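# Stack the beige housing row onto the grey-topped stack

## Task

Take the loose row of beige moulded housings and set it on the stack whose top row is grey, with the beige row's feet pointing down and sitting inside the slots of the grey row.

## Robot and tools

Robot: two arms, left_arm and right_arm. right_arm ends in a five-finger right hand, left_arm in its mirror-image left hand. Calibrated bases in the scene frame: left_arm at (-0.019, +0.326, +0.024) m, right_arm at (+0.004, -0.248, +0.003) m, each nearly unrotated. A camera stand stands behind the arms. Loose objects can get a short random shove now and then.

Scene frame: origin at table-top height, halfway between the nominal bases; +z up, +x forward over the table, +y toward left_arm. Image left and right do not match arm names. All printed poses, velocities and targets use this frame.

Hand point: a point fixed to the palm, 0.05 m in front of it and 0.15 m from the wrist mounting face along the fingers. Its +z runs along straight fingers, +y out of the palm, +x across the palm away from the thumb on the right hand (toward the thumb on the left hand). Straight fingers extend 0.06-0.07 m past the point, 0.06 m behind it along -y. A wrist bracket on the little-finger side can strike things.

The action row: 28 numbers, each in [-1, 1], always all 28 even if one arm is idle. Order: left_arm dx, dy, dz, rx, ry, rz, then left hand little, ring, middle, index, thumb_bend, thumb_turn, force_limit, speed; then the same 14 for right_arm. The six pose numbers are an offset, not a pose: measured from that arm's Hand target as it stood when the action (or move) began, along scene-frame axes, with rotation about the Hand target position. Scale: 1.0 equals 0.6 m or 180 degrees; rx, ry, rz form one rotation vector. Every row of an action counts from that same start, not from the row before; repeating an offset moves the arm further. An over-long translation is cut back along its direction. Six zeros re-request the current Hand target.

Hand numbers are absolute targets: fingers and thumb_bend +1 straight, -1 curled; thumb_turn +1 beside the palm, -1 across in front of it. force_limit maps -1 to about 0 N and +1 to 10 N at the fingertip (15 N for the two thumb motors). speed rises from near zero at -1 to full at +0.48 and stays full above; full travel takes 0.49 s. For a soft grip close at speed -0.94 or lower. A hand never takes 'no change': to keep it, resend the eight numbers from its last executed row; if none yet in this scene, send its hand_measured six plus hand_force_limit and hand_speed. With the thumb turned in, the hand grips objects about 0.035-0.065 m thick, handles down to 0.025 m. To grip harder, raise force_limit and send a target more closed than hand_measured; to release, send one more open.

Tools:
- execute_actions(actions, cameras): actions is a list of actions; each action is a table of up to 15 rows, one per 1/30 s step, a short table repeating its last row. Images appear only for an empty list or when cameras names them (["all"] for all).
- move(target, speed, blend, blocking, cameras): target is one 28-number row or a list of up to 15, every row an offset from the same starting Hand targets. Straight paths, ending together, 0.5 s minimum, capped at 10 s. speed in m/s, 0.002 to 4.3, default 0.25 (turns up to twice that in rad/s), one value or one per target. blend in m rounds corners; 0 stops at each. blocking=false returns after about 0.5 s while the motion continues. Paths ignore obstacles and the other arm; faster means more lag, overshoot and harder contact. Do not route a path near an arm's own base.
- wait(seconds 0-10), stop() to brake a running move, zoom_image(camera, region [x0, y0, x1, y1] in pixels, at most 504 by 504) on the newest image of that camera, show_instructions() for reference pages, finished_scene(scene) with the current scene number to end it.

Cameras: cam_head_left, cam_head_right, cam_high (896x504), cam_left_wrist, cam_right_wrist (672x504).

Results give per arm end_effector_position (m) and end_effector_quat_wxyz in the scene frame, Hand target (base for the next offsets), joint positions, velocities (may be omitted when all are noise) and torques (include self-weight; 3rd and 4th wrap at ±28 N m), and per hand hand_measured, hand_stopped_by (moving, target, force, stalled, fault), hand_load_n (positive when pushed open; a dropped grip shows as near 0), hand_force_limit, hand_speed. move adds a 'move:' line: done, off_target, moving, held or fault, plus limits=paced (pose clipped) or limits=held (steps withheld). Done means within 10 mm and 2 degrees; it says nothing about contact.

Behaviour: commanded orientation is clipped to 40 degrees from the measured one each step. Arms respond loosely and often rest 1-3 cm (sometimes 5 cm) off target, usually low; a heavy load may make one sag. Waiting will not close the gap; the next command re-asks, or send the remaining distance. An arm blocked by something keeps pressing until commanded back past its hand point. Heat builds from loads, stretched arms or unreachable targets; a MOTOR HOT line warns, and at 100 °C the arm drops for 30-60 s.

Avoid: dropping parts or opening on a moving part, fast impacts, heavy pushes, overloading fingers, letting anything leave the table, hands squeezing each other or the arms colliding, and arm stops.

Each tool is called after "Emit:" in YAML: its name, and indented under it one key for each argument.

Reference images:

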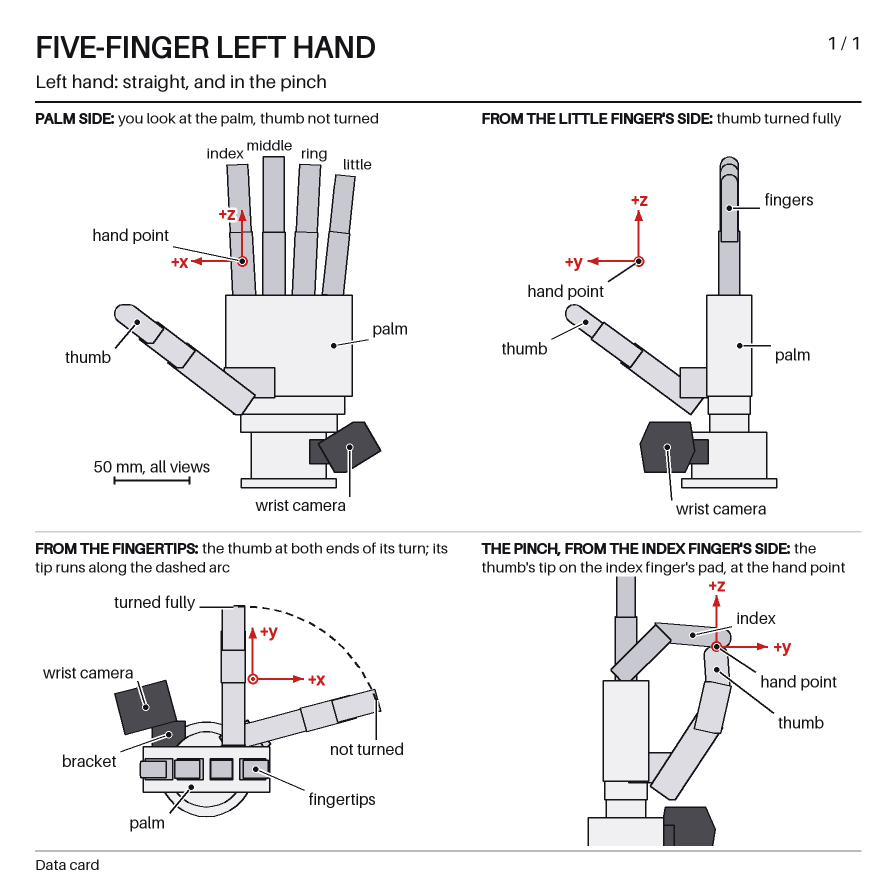

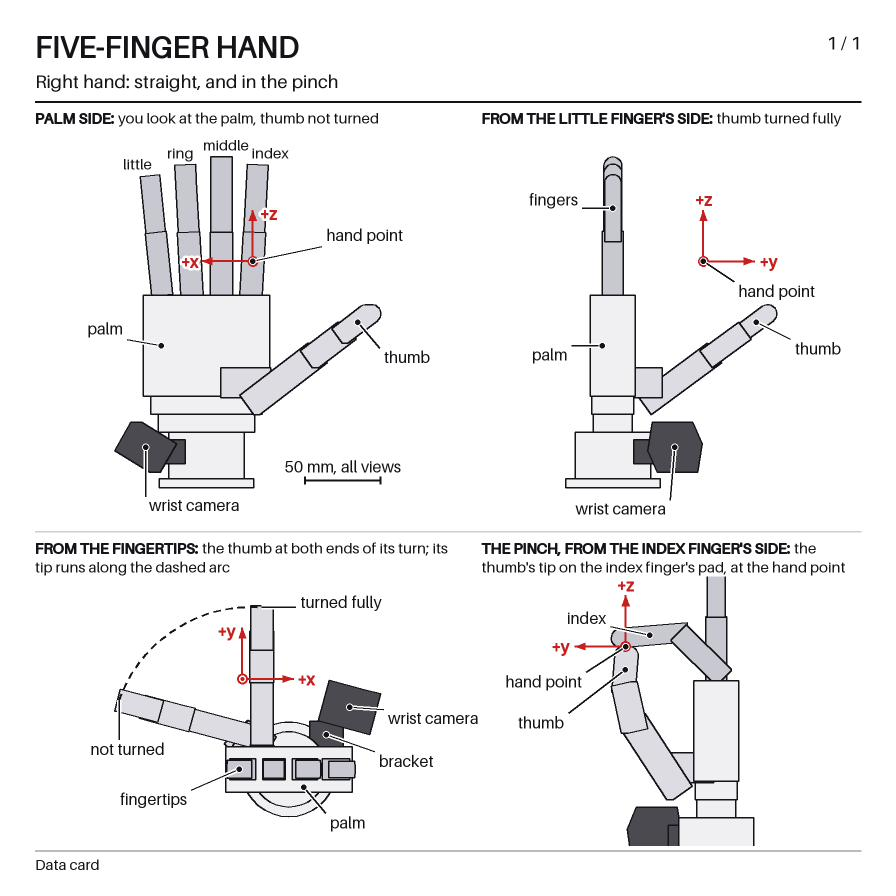

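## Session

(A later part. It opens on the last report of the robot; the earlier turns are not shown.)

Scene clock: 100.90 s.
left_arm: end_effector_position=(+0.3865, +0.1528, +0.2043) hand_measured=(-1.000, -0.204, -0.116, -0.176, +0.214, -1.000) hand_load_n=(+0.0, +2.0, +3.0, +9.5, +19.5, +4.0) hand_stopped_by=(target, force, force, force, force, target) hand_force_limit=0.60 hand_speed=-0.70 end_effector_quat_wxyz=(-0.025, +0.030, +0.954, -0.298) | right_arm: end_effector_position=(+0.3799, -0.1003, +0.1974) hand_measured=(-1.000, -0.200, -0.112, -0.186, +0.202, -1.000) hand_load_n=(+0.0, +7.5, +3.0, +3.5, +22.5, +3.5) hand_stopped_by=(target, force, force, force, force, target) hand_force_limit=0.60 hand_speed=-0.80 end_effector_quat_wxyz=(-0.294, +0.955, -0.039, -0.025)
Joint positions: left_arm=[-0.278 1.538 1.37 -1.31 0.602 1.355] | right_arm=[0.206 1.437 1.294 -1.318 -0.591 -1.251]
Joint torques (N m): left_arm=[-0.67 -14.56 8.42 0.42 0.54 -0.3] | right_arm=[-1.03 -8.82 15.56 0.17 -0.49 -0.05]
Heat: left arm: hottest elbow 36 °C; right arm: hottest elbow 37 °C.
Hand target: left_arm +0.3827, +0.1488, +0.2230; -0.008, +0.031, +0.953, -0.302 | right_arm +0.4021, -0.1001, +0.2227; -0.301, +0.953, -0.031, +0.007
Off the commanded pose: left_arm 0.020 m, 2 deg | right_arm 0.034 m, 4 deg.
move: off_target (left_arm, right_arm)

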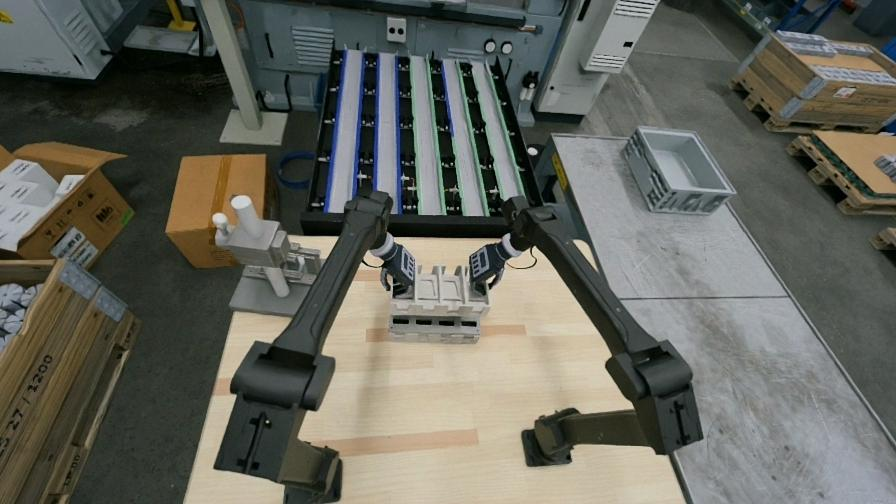

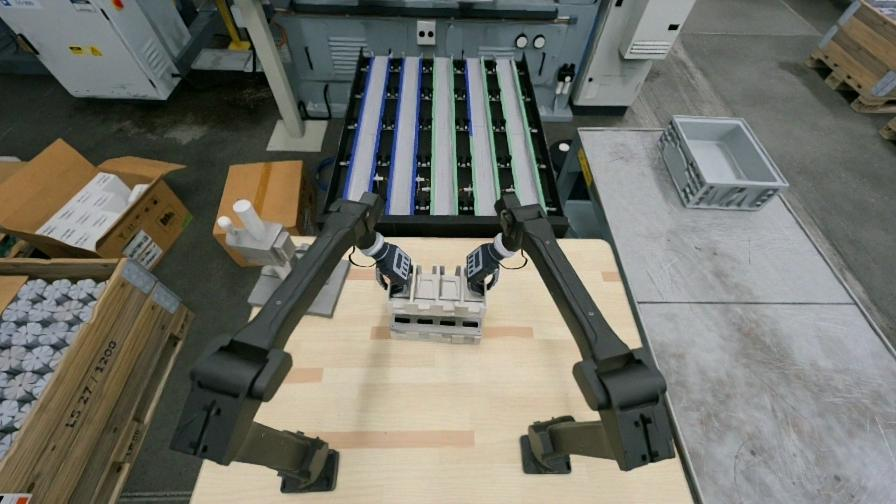

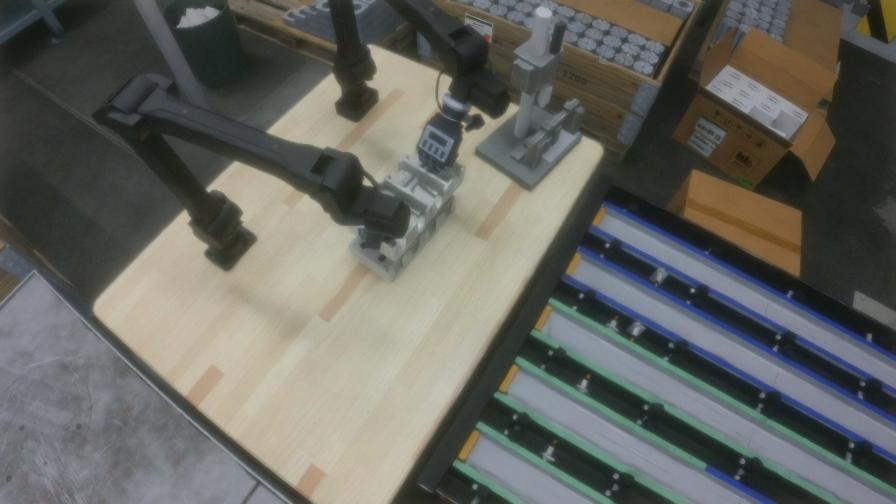

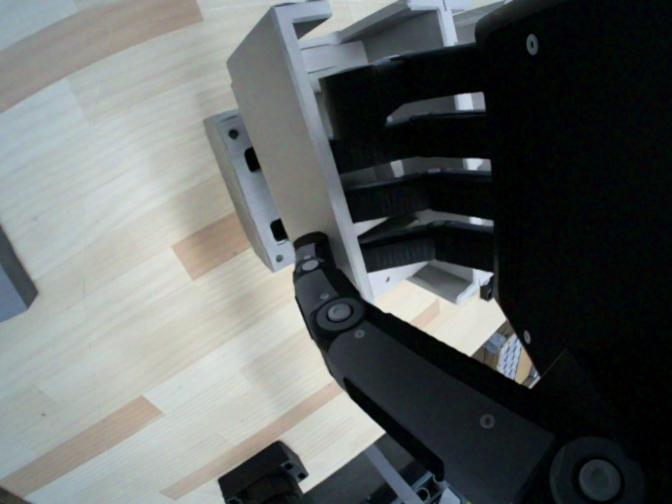

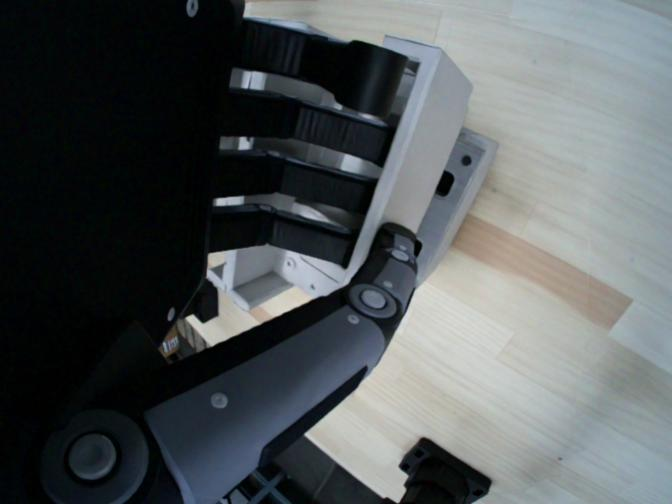

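Emit:
move:
  target: [-0.033,0,-0.085,0,0,0,-1,-0.4,-0.4,-0.4,-0.6,-1,0.6,-0.7,-0.055,0,-0.075,0,0,0,-1,-0.4,-0.4,-0.4,-0.6,-1,0.6,-0.8]
  speed: 0.06
  cameras: ["all"]

Emit:
zoom_image:
  camera: "cam_head_left"
  region: [370, 260, 500, 390]

Emit:
zoom_image:
  camera: "cam_high"
  region: [335, 165, 465, 295]

Scene clock: 112.23 s.
left_arm: end_effector_position=(+0.3658, +0.1513, +0.1574) hand_measured=(-1.000, -0.204, -0.116, -0.176, +0.214, -1.000) hand_load_n=(+0.0, +0.5, +6.0, +11.5, +23.5, +5.5) hand_stopped_by=(target, force, force, force, force, target) hand_force_limit=0.60 hand_speed=-0.70 end_effector_quat_wxyz=(-0.021, +0.028, +0.953, -0.300) | right_arm: end_effector_position=(+0.3643, -0.1010, +0.1649) hand_measured=(-1.000, -0.200, -0.112, -0.186, +0.202, -1.000) hand_load_n=(+0.0, +8.0, +0.5, +4.0, +18.5, +3.0) hand_stopped_by=(target, force, force, force, force, target) hand_force_limit=0.60 hand_speed=-0.80 end_effector_quat_wxyz=(-0.298, +0.954, -0.031, -0.015)
Joint positions: left_arm=[-0.292 1.508 1.21 -1.159 0.602 1.332] | right_arm=[0.212 1.398 1.168 -1.208 -0.593 -1.255]
Joint torques (N m): left_arm=[-0.56 -13.33 7.94 0.32 0.47 -0.23] | right_arm=[-0.09 -10.05 10.14 0.96 -0.32 0.17]
Heat: left arm: hottest elbow 36 °C; right arm: hottest elbow 39 °C.
Hand target: left_arm +0.3629, +0.1488, +0.1721; -0.008, +0.031, +0.953, -0.302 | right_arm +0.3692, -0.1001, +0.1779; -0.301, +0.953, -0.031, +0.007
Off the commanded pose: left_arm 0.015 m, 2 deg | right_arm 0.014 m, 2 deg.
move: off_target (left_arm, right_arm)

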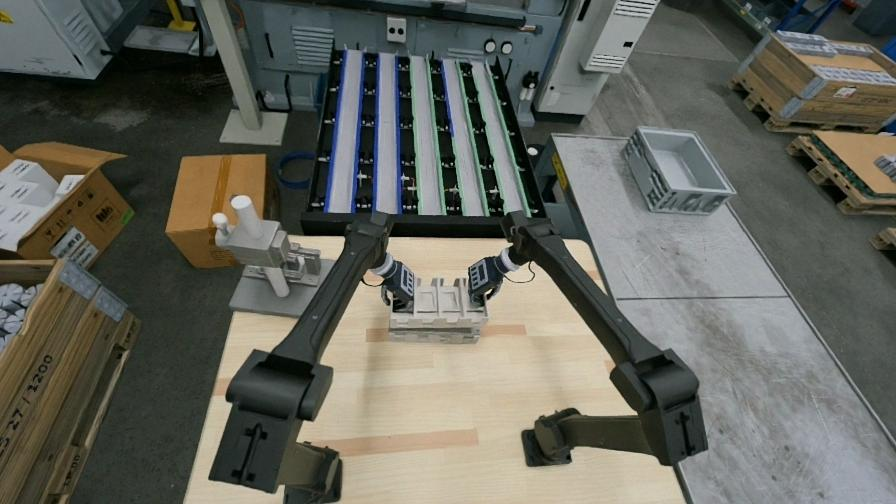

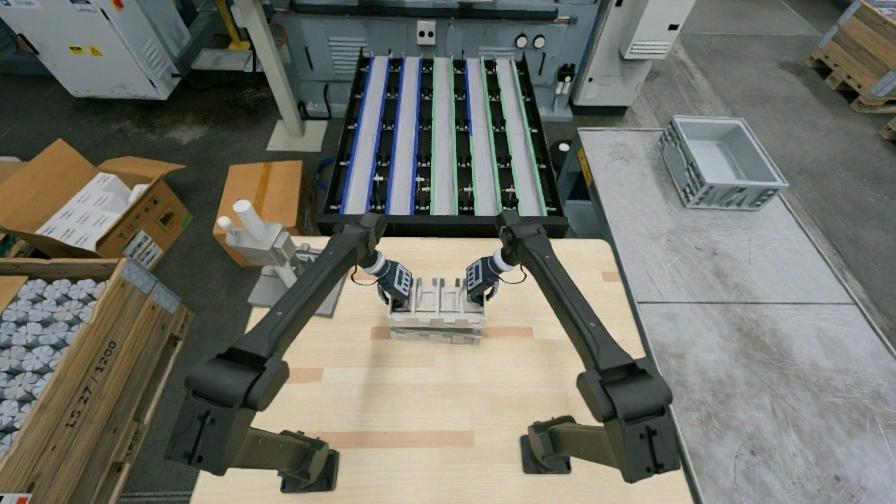

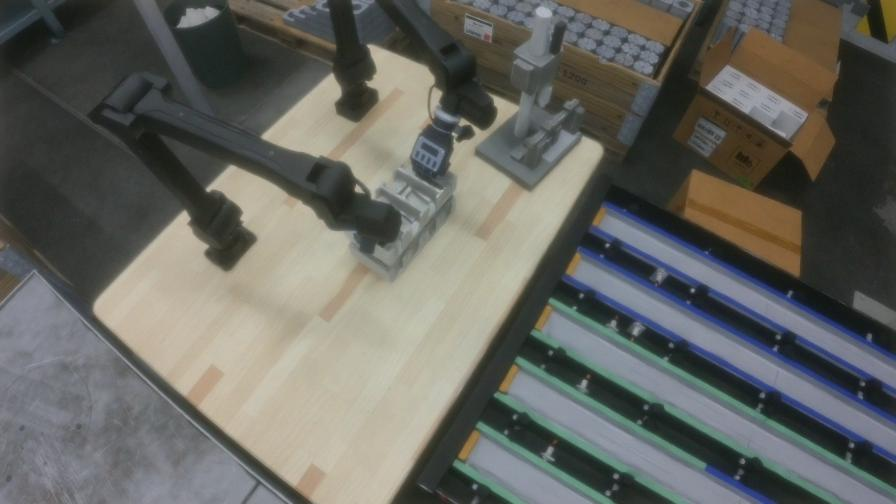

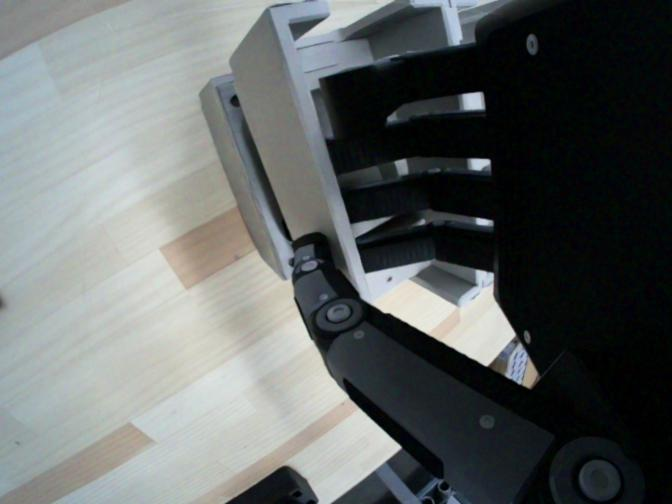

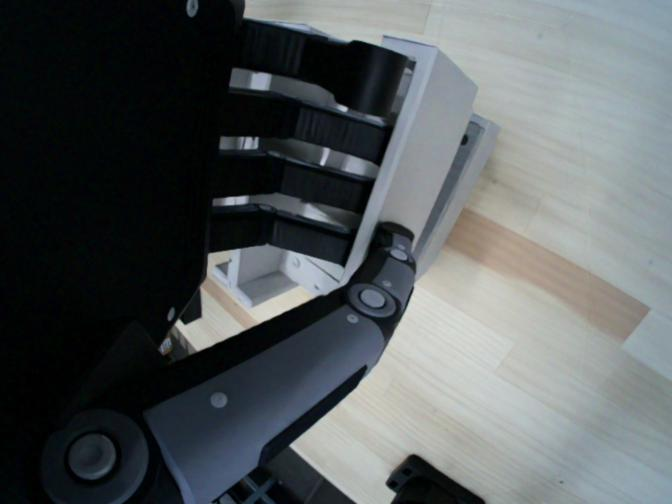

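Scaled by 3.877 from the camera's 896x504 image, which has a finer 1280x720 frame.

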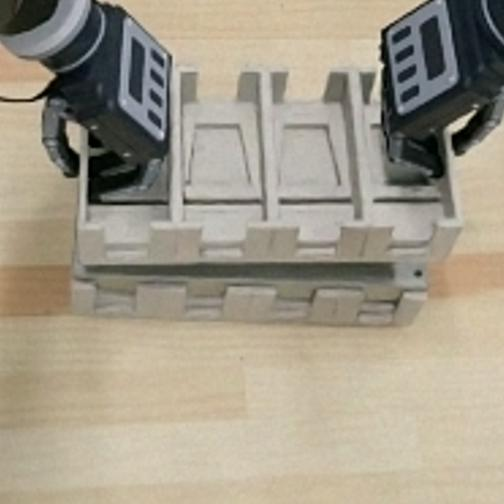

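Scaled by 3.877 from the camera's 896x504 image, which has a finer 1280x720 frame.

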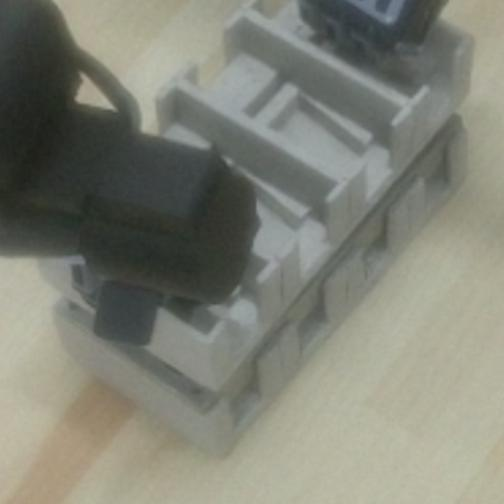

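Emit:
move:
  target: [-0.0042,0.0092,-0.039,0,0,0,-1,-0.4,-0.4,-0.4,-0.6,-1,0.6,-0.7,-0.0167,0.0092,-0.0485,0,0,0,-1,-0.4,-0.4,-0.4,-0.6,-1,0.6,-0.8]
  speed: 0.06
  cameras: ["all"]

Emit:
zoom_image:
  camera: "cam_head_left"
  region: [380, 295, 440, 355]

Emit:
zoom_image:
  camera: "cam_head_left"
  region: [440, 295, 500, 355]

Emit:
zoom_image:
  camera: "cam_high"
  region: [375, 225, 435, 290]

Emit:
zoom_image:
  camera: "cam_high"
  region: [415, 165, 475, 230]

Scene clock: 118.33 s.
left_arm: end_effector_position=(+0.3589, +0.1538, +0.1374) hand_measured=(-1.000, -0.204, -0.116, -0.176, +0.214, -1.000) hand_load_n=(+0.0, +1.0, +4.5, +11.5, +21.0, +5.5) hand_stopped_by=(target, force, force, force, force, target) hand_force_limit=0.60 hand_speed=-0.70 end_effector_quat_wxyz=(-0.021, +0.030, +0.954, -0.299) | right_arm: end_effector_position=(+0.3544, -0.0971, +0.1373) hand_measured=(-1.000, -0.200, -0.112, -0.186, +0.202, -1.000) hand_load_n=(+0.0, +8.0, +1.5, +3.5, +21.0, +3.5) hand_stopped_by=(target, force, force, force, force, target) hand_force_limit=0.60 hand_speed=-0.80 end_effector_quat_wxyz=(-0.297, +0.954, -0.033, -0.012)
Joint positions: left_arm=[-0.292 1.508 1.154 -1.107 0.599 1.337] | right_arm=[0.228 1.39 1.084 -1.117 -0.588 -1.231]
Joint torques (N m): left_arm=[0.15 -12.28 7.94 0.43 0.59 -0.15] | right_arm=[0.21 -9.58 9.78 0.98 -0.38 0.15]
Heat: left arm: hottest elbow 36 °C; right arm: hottest elbow 38 °C.
Hand target: left_arm +0.3604, +0.1543, +0.1485; -0.008, +0.031, +0.953, -0.302 | right_arm +0.3590, -0.0946, +0.1486; -0.301, +0.953, -0.031, +0.006
Off the commanded pose: left_arm 0.011 m, 2 deg | right_arm 0.013 m, 2 deg.
move: off_target (left_arm, right_arm)

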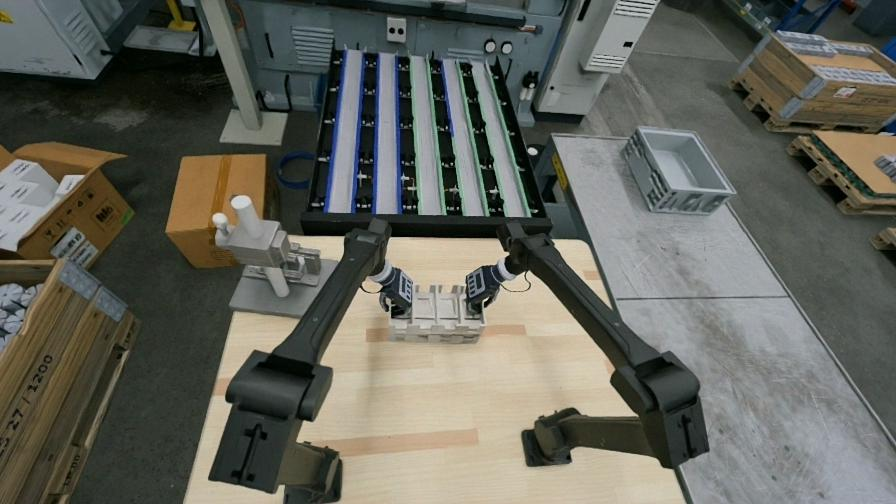

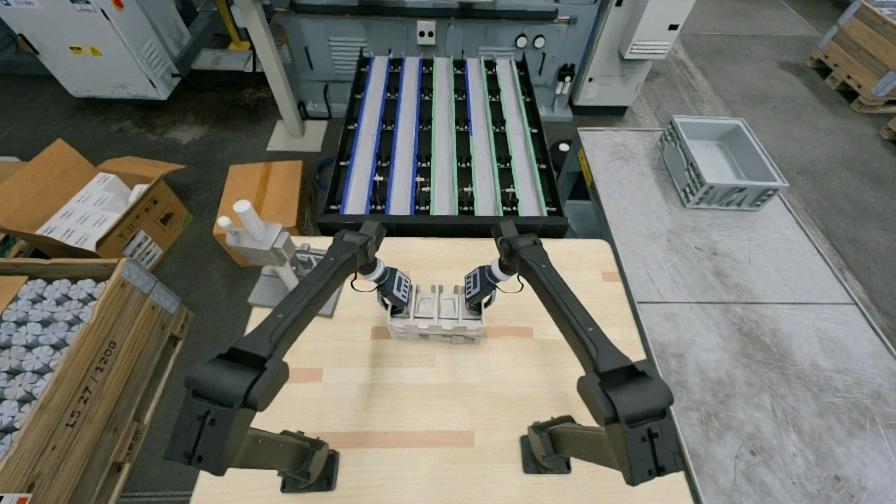

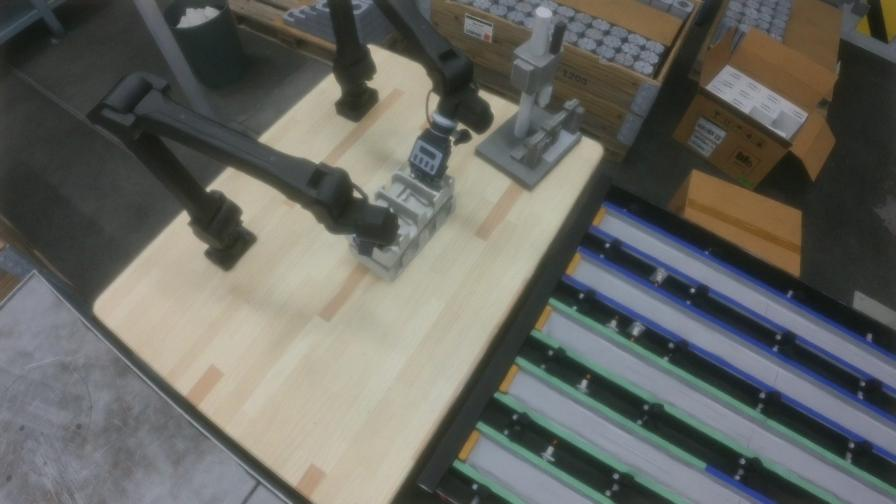

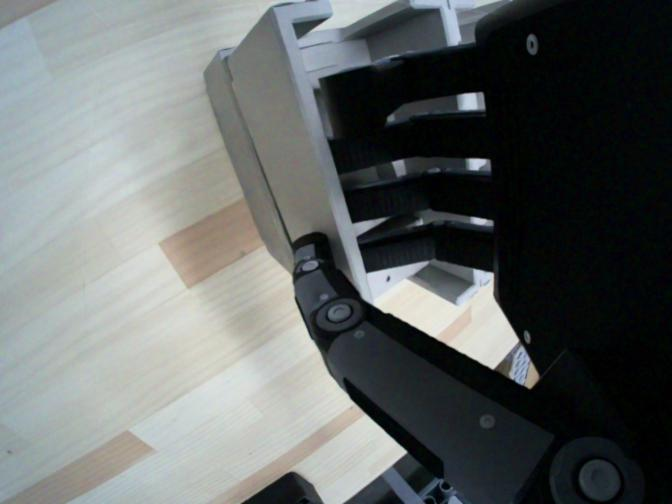

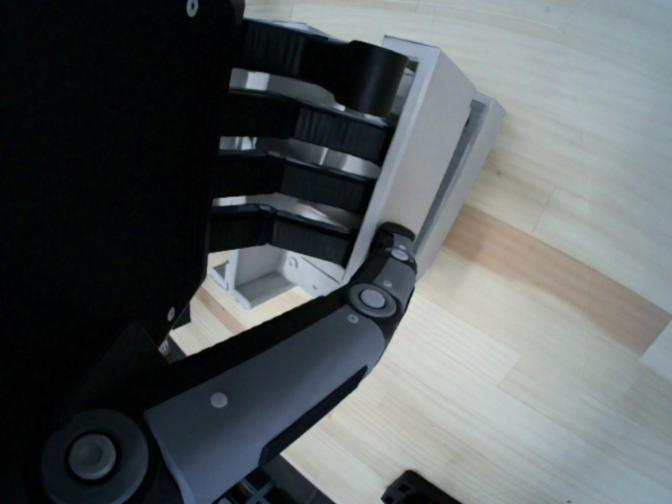

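Scaled by 8.400 from the camera's 896x504 image, which has a finer 1280x720 frame.

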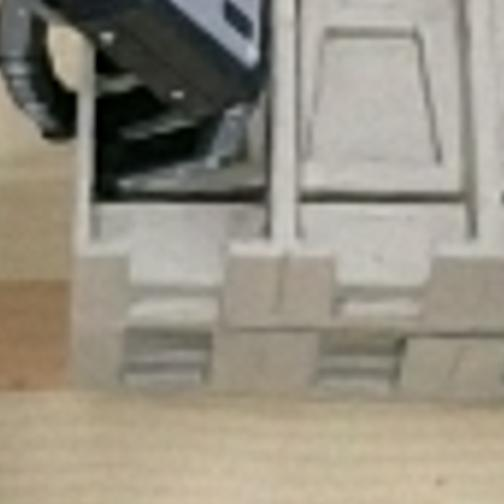

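Scaled by 8.400 from the camera's 896x504 image, which has a finer 1280x720 frame.

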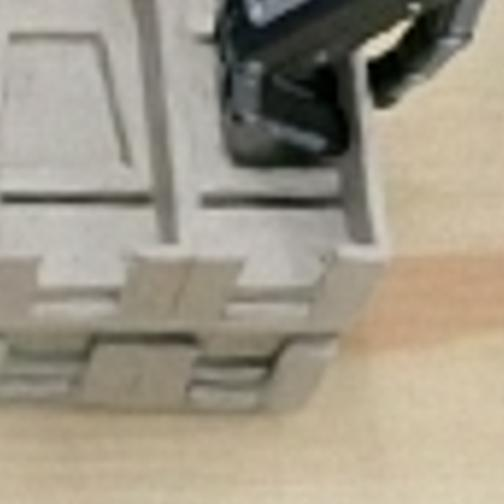

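Scaled by 7.754 from the camera's 896x504 image, which has a finer 1280x720 frame.

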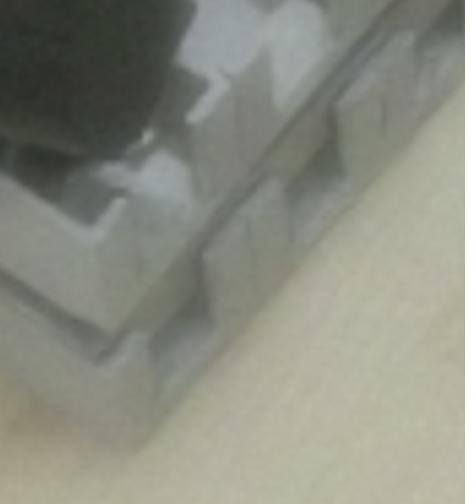

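Scaled by 7.754 from the camera's 896x504 image, which has a finer 1280x720 frame.

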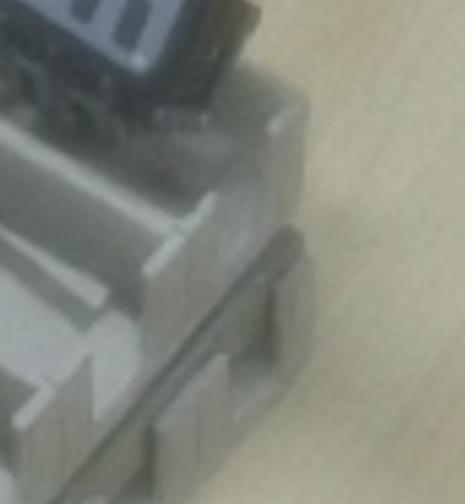

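Emit:
zoom_image:
  camera: "cam_left_wrist"
  region: [190, 20, 390, 220]

Emit:
zoom_image:
  camera: "cam_right_wrist"
  region: [340, 60, 540, 260]

Scaled by 2.520 from the camera's 672x504 image, which has a finer 960x720 frame.

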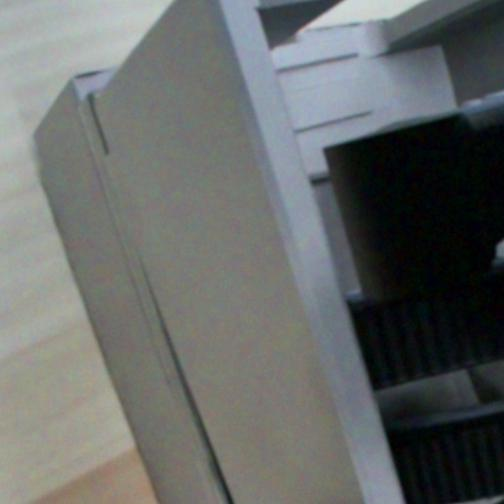

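Scaled by 2.520 from the camera's 672x504 image, which has a finer 960x720 frame.

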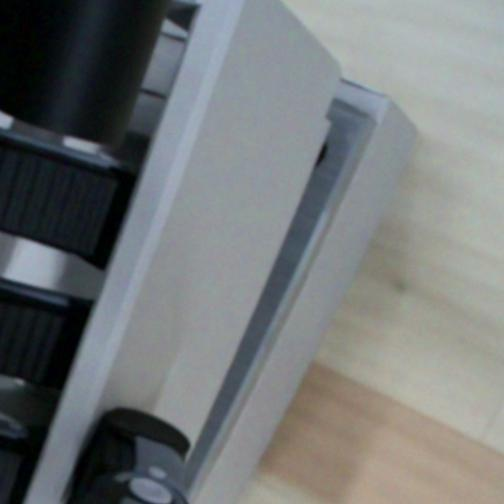

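Emit:
move:
  target: [0.0085,0,-0.03,0,0,0,-1,-0.4,-0.4,-0.4,-0.6,-1,0.6,-0.7,0.0035,0,-0.03,0,0,0,-1,-0.4,-0.4,-0.4,-0.6,-1,0.6,-0.8]
  speed: 0.05
  cameras: ["all"]

Emit:
zoom_image:
  camera: "cam_head_left"
  region: [380, 295, 440, 355]

Emit:
zoom_image:
  camera: "cam_head_left"
  region: [440, 295, 500, 355]

Emit:
zoom_image:
  camera: "cam_left_wrist"
  region: [190, 20, 390, 220]

Emit:
zoom_image:
  camera: "cam_right_wrist"
  region: [340, 60, 540, 260]

Scene clock: 136.27 s.
left_arm: end_effector_position=(+0.3653, +0.1529, +0.1289) hand_measured=(-1.000, -0.204, -0.116, -0.176, +0.214, -1.000) hand_load_n=(+0.0, +3.5, +4.5, +9.5, +19.5, +5.5) hand_stopped_by=(target, force, force, force, force, target) hand_force_limit=0.60 hand_speed=-0.70 end_effector_quat_wxyz=(-0.010, +0.035, +0.953, -0.300) | right_arm: end_effector_position=(+0.3572, -0.0969, +0.1273) hand_measured=(-1.000, -0.200, -0.112, -0.186, +0.202, -1.000) hand_load_n=(+0.0, +6.5, +1.5, +4.5, +21.0, +4.0) hand_stopped_by=(target, force, force, force, force, target) hand_force_limit=0.60 hand_speed=-0.80 end_effector_quat_wxyz=(-0.299, +0.954, -0.030, -0.002)
Joint positions: left_arm=[-0.291 1.516 1.141 -1.063 0.598 1.342] | right_arm=[0.228 1.39 1.058 -1.068 -0.586 -1.23]
Joint torques (N m): left_arm=[0.32 -10.58 7.6 0.49 0.67 -0.15] | right_arm=[0.09 -8.06 9.52 1.02 -0.47 0.12]
Heat: left arm: hottest elbow 36 °C; right arm: hottest elbow 37 °C.
Hand target: left_arm +0.3655, +0.1542, +0.1306; -0.008, +0.031, +0.953, -0.302 | right_arm +0.3612, -0.0946, +0.1307; -0.301, +0.953, -0.031, +0.007
Off the commanded pose: left_arm 0.002 m, 1 deg | right_arm 0.006 m, 1 deg.
move: done

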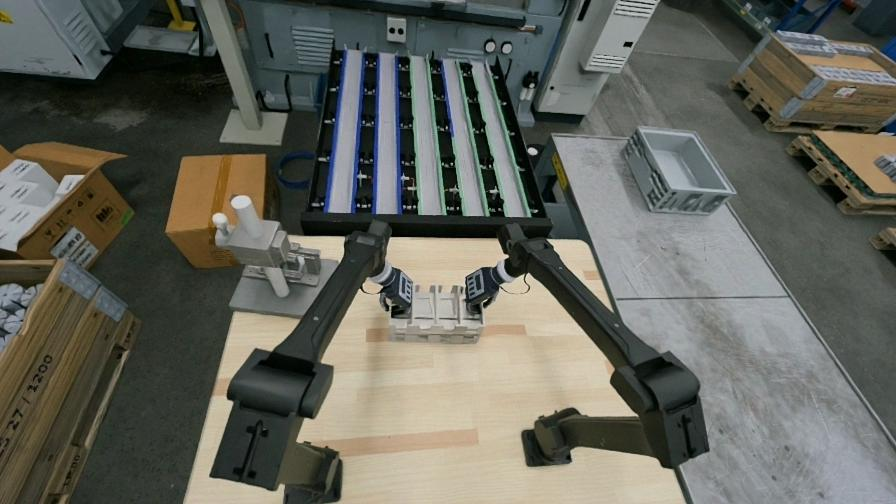

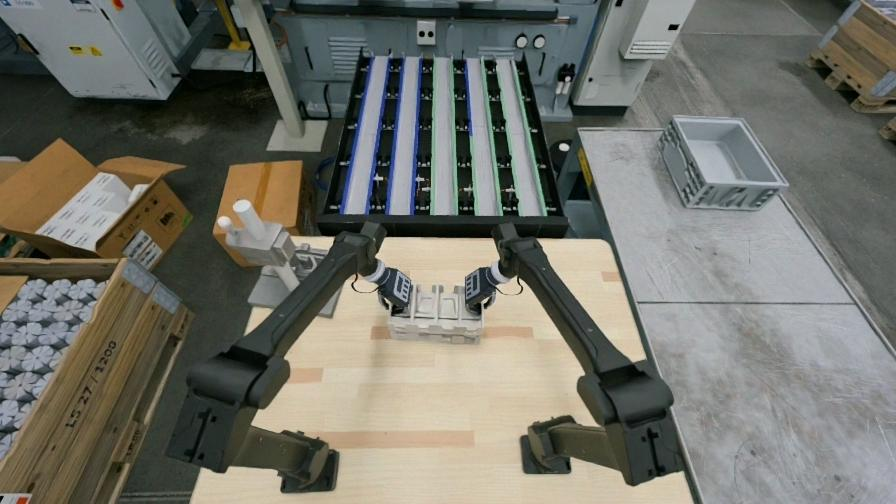

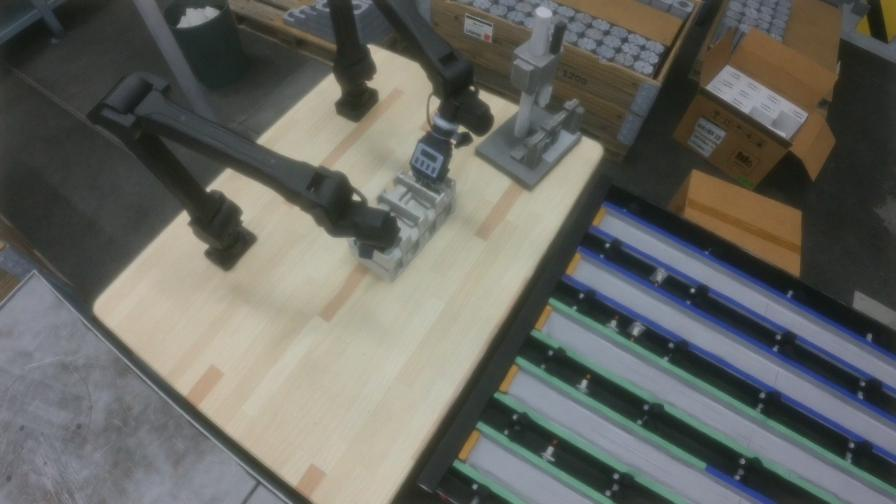

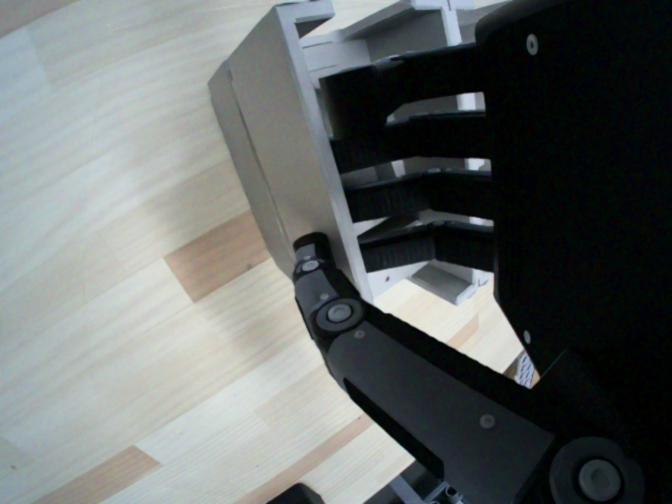

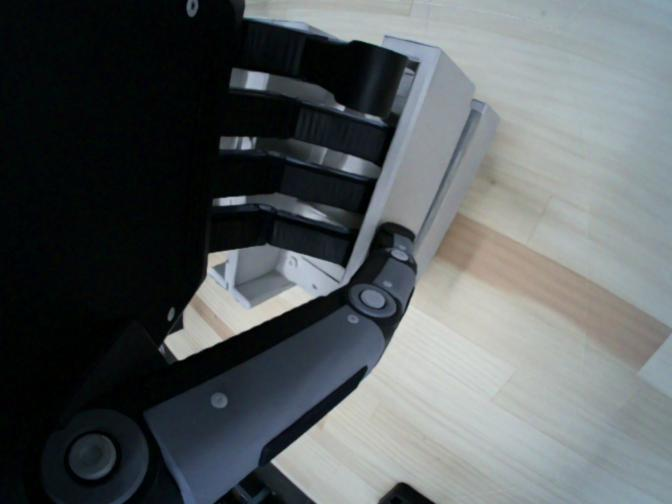

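Scaled by 8.400 from the camera's 896x504 image, which has a finer 1280x720 frame.

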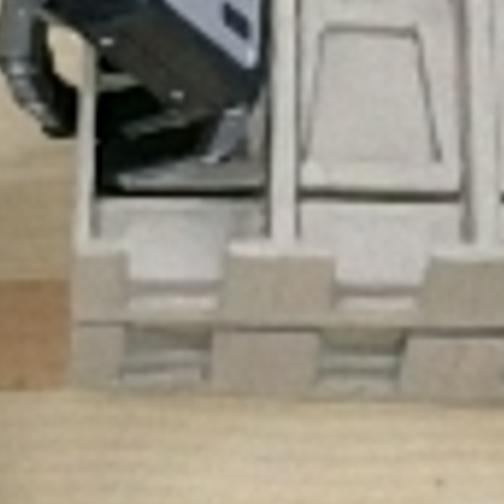

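Scaled by 8.400 from the camera's 896x504 image, which has a finer 1280x720 frame.

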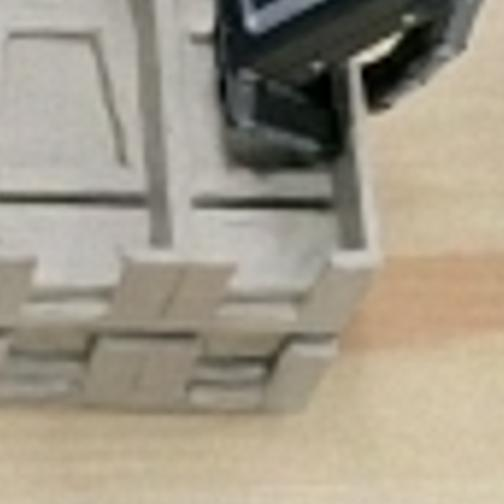

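Scaled by 2.520 from the camera's 672x504 image, which has a finer 960x720 frame.

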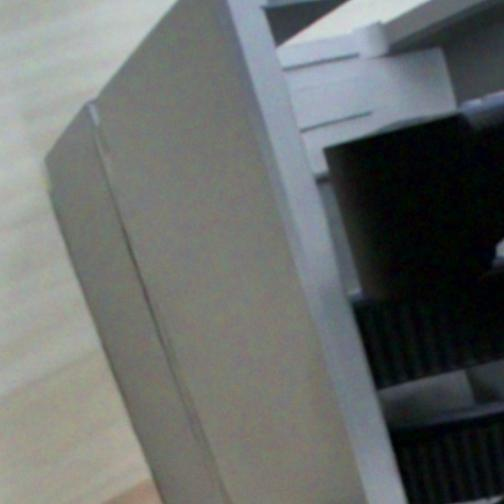

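Scaled by 2.520 from the camera's 672x504 image, which has a finer 960x720 frame.

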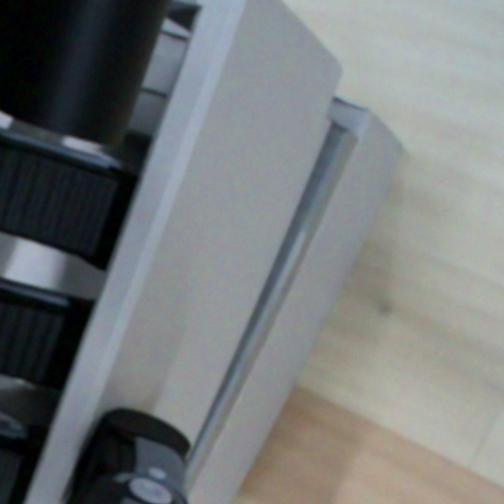

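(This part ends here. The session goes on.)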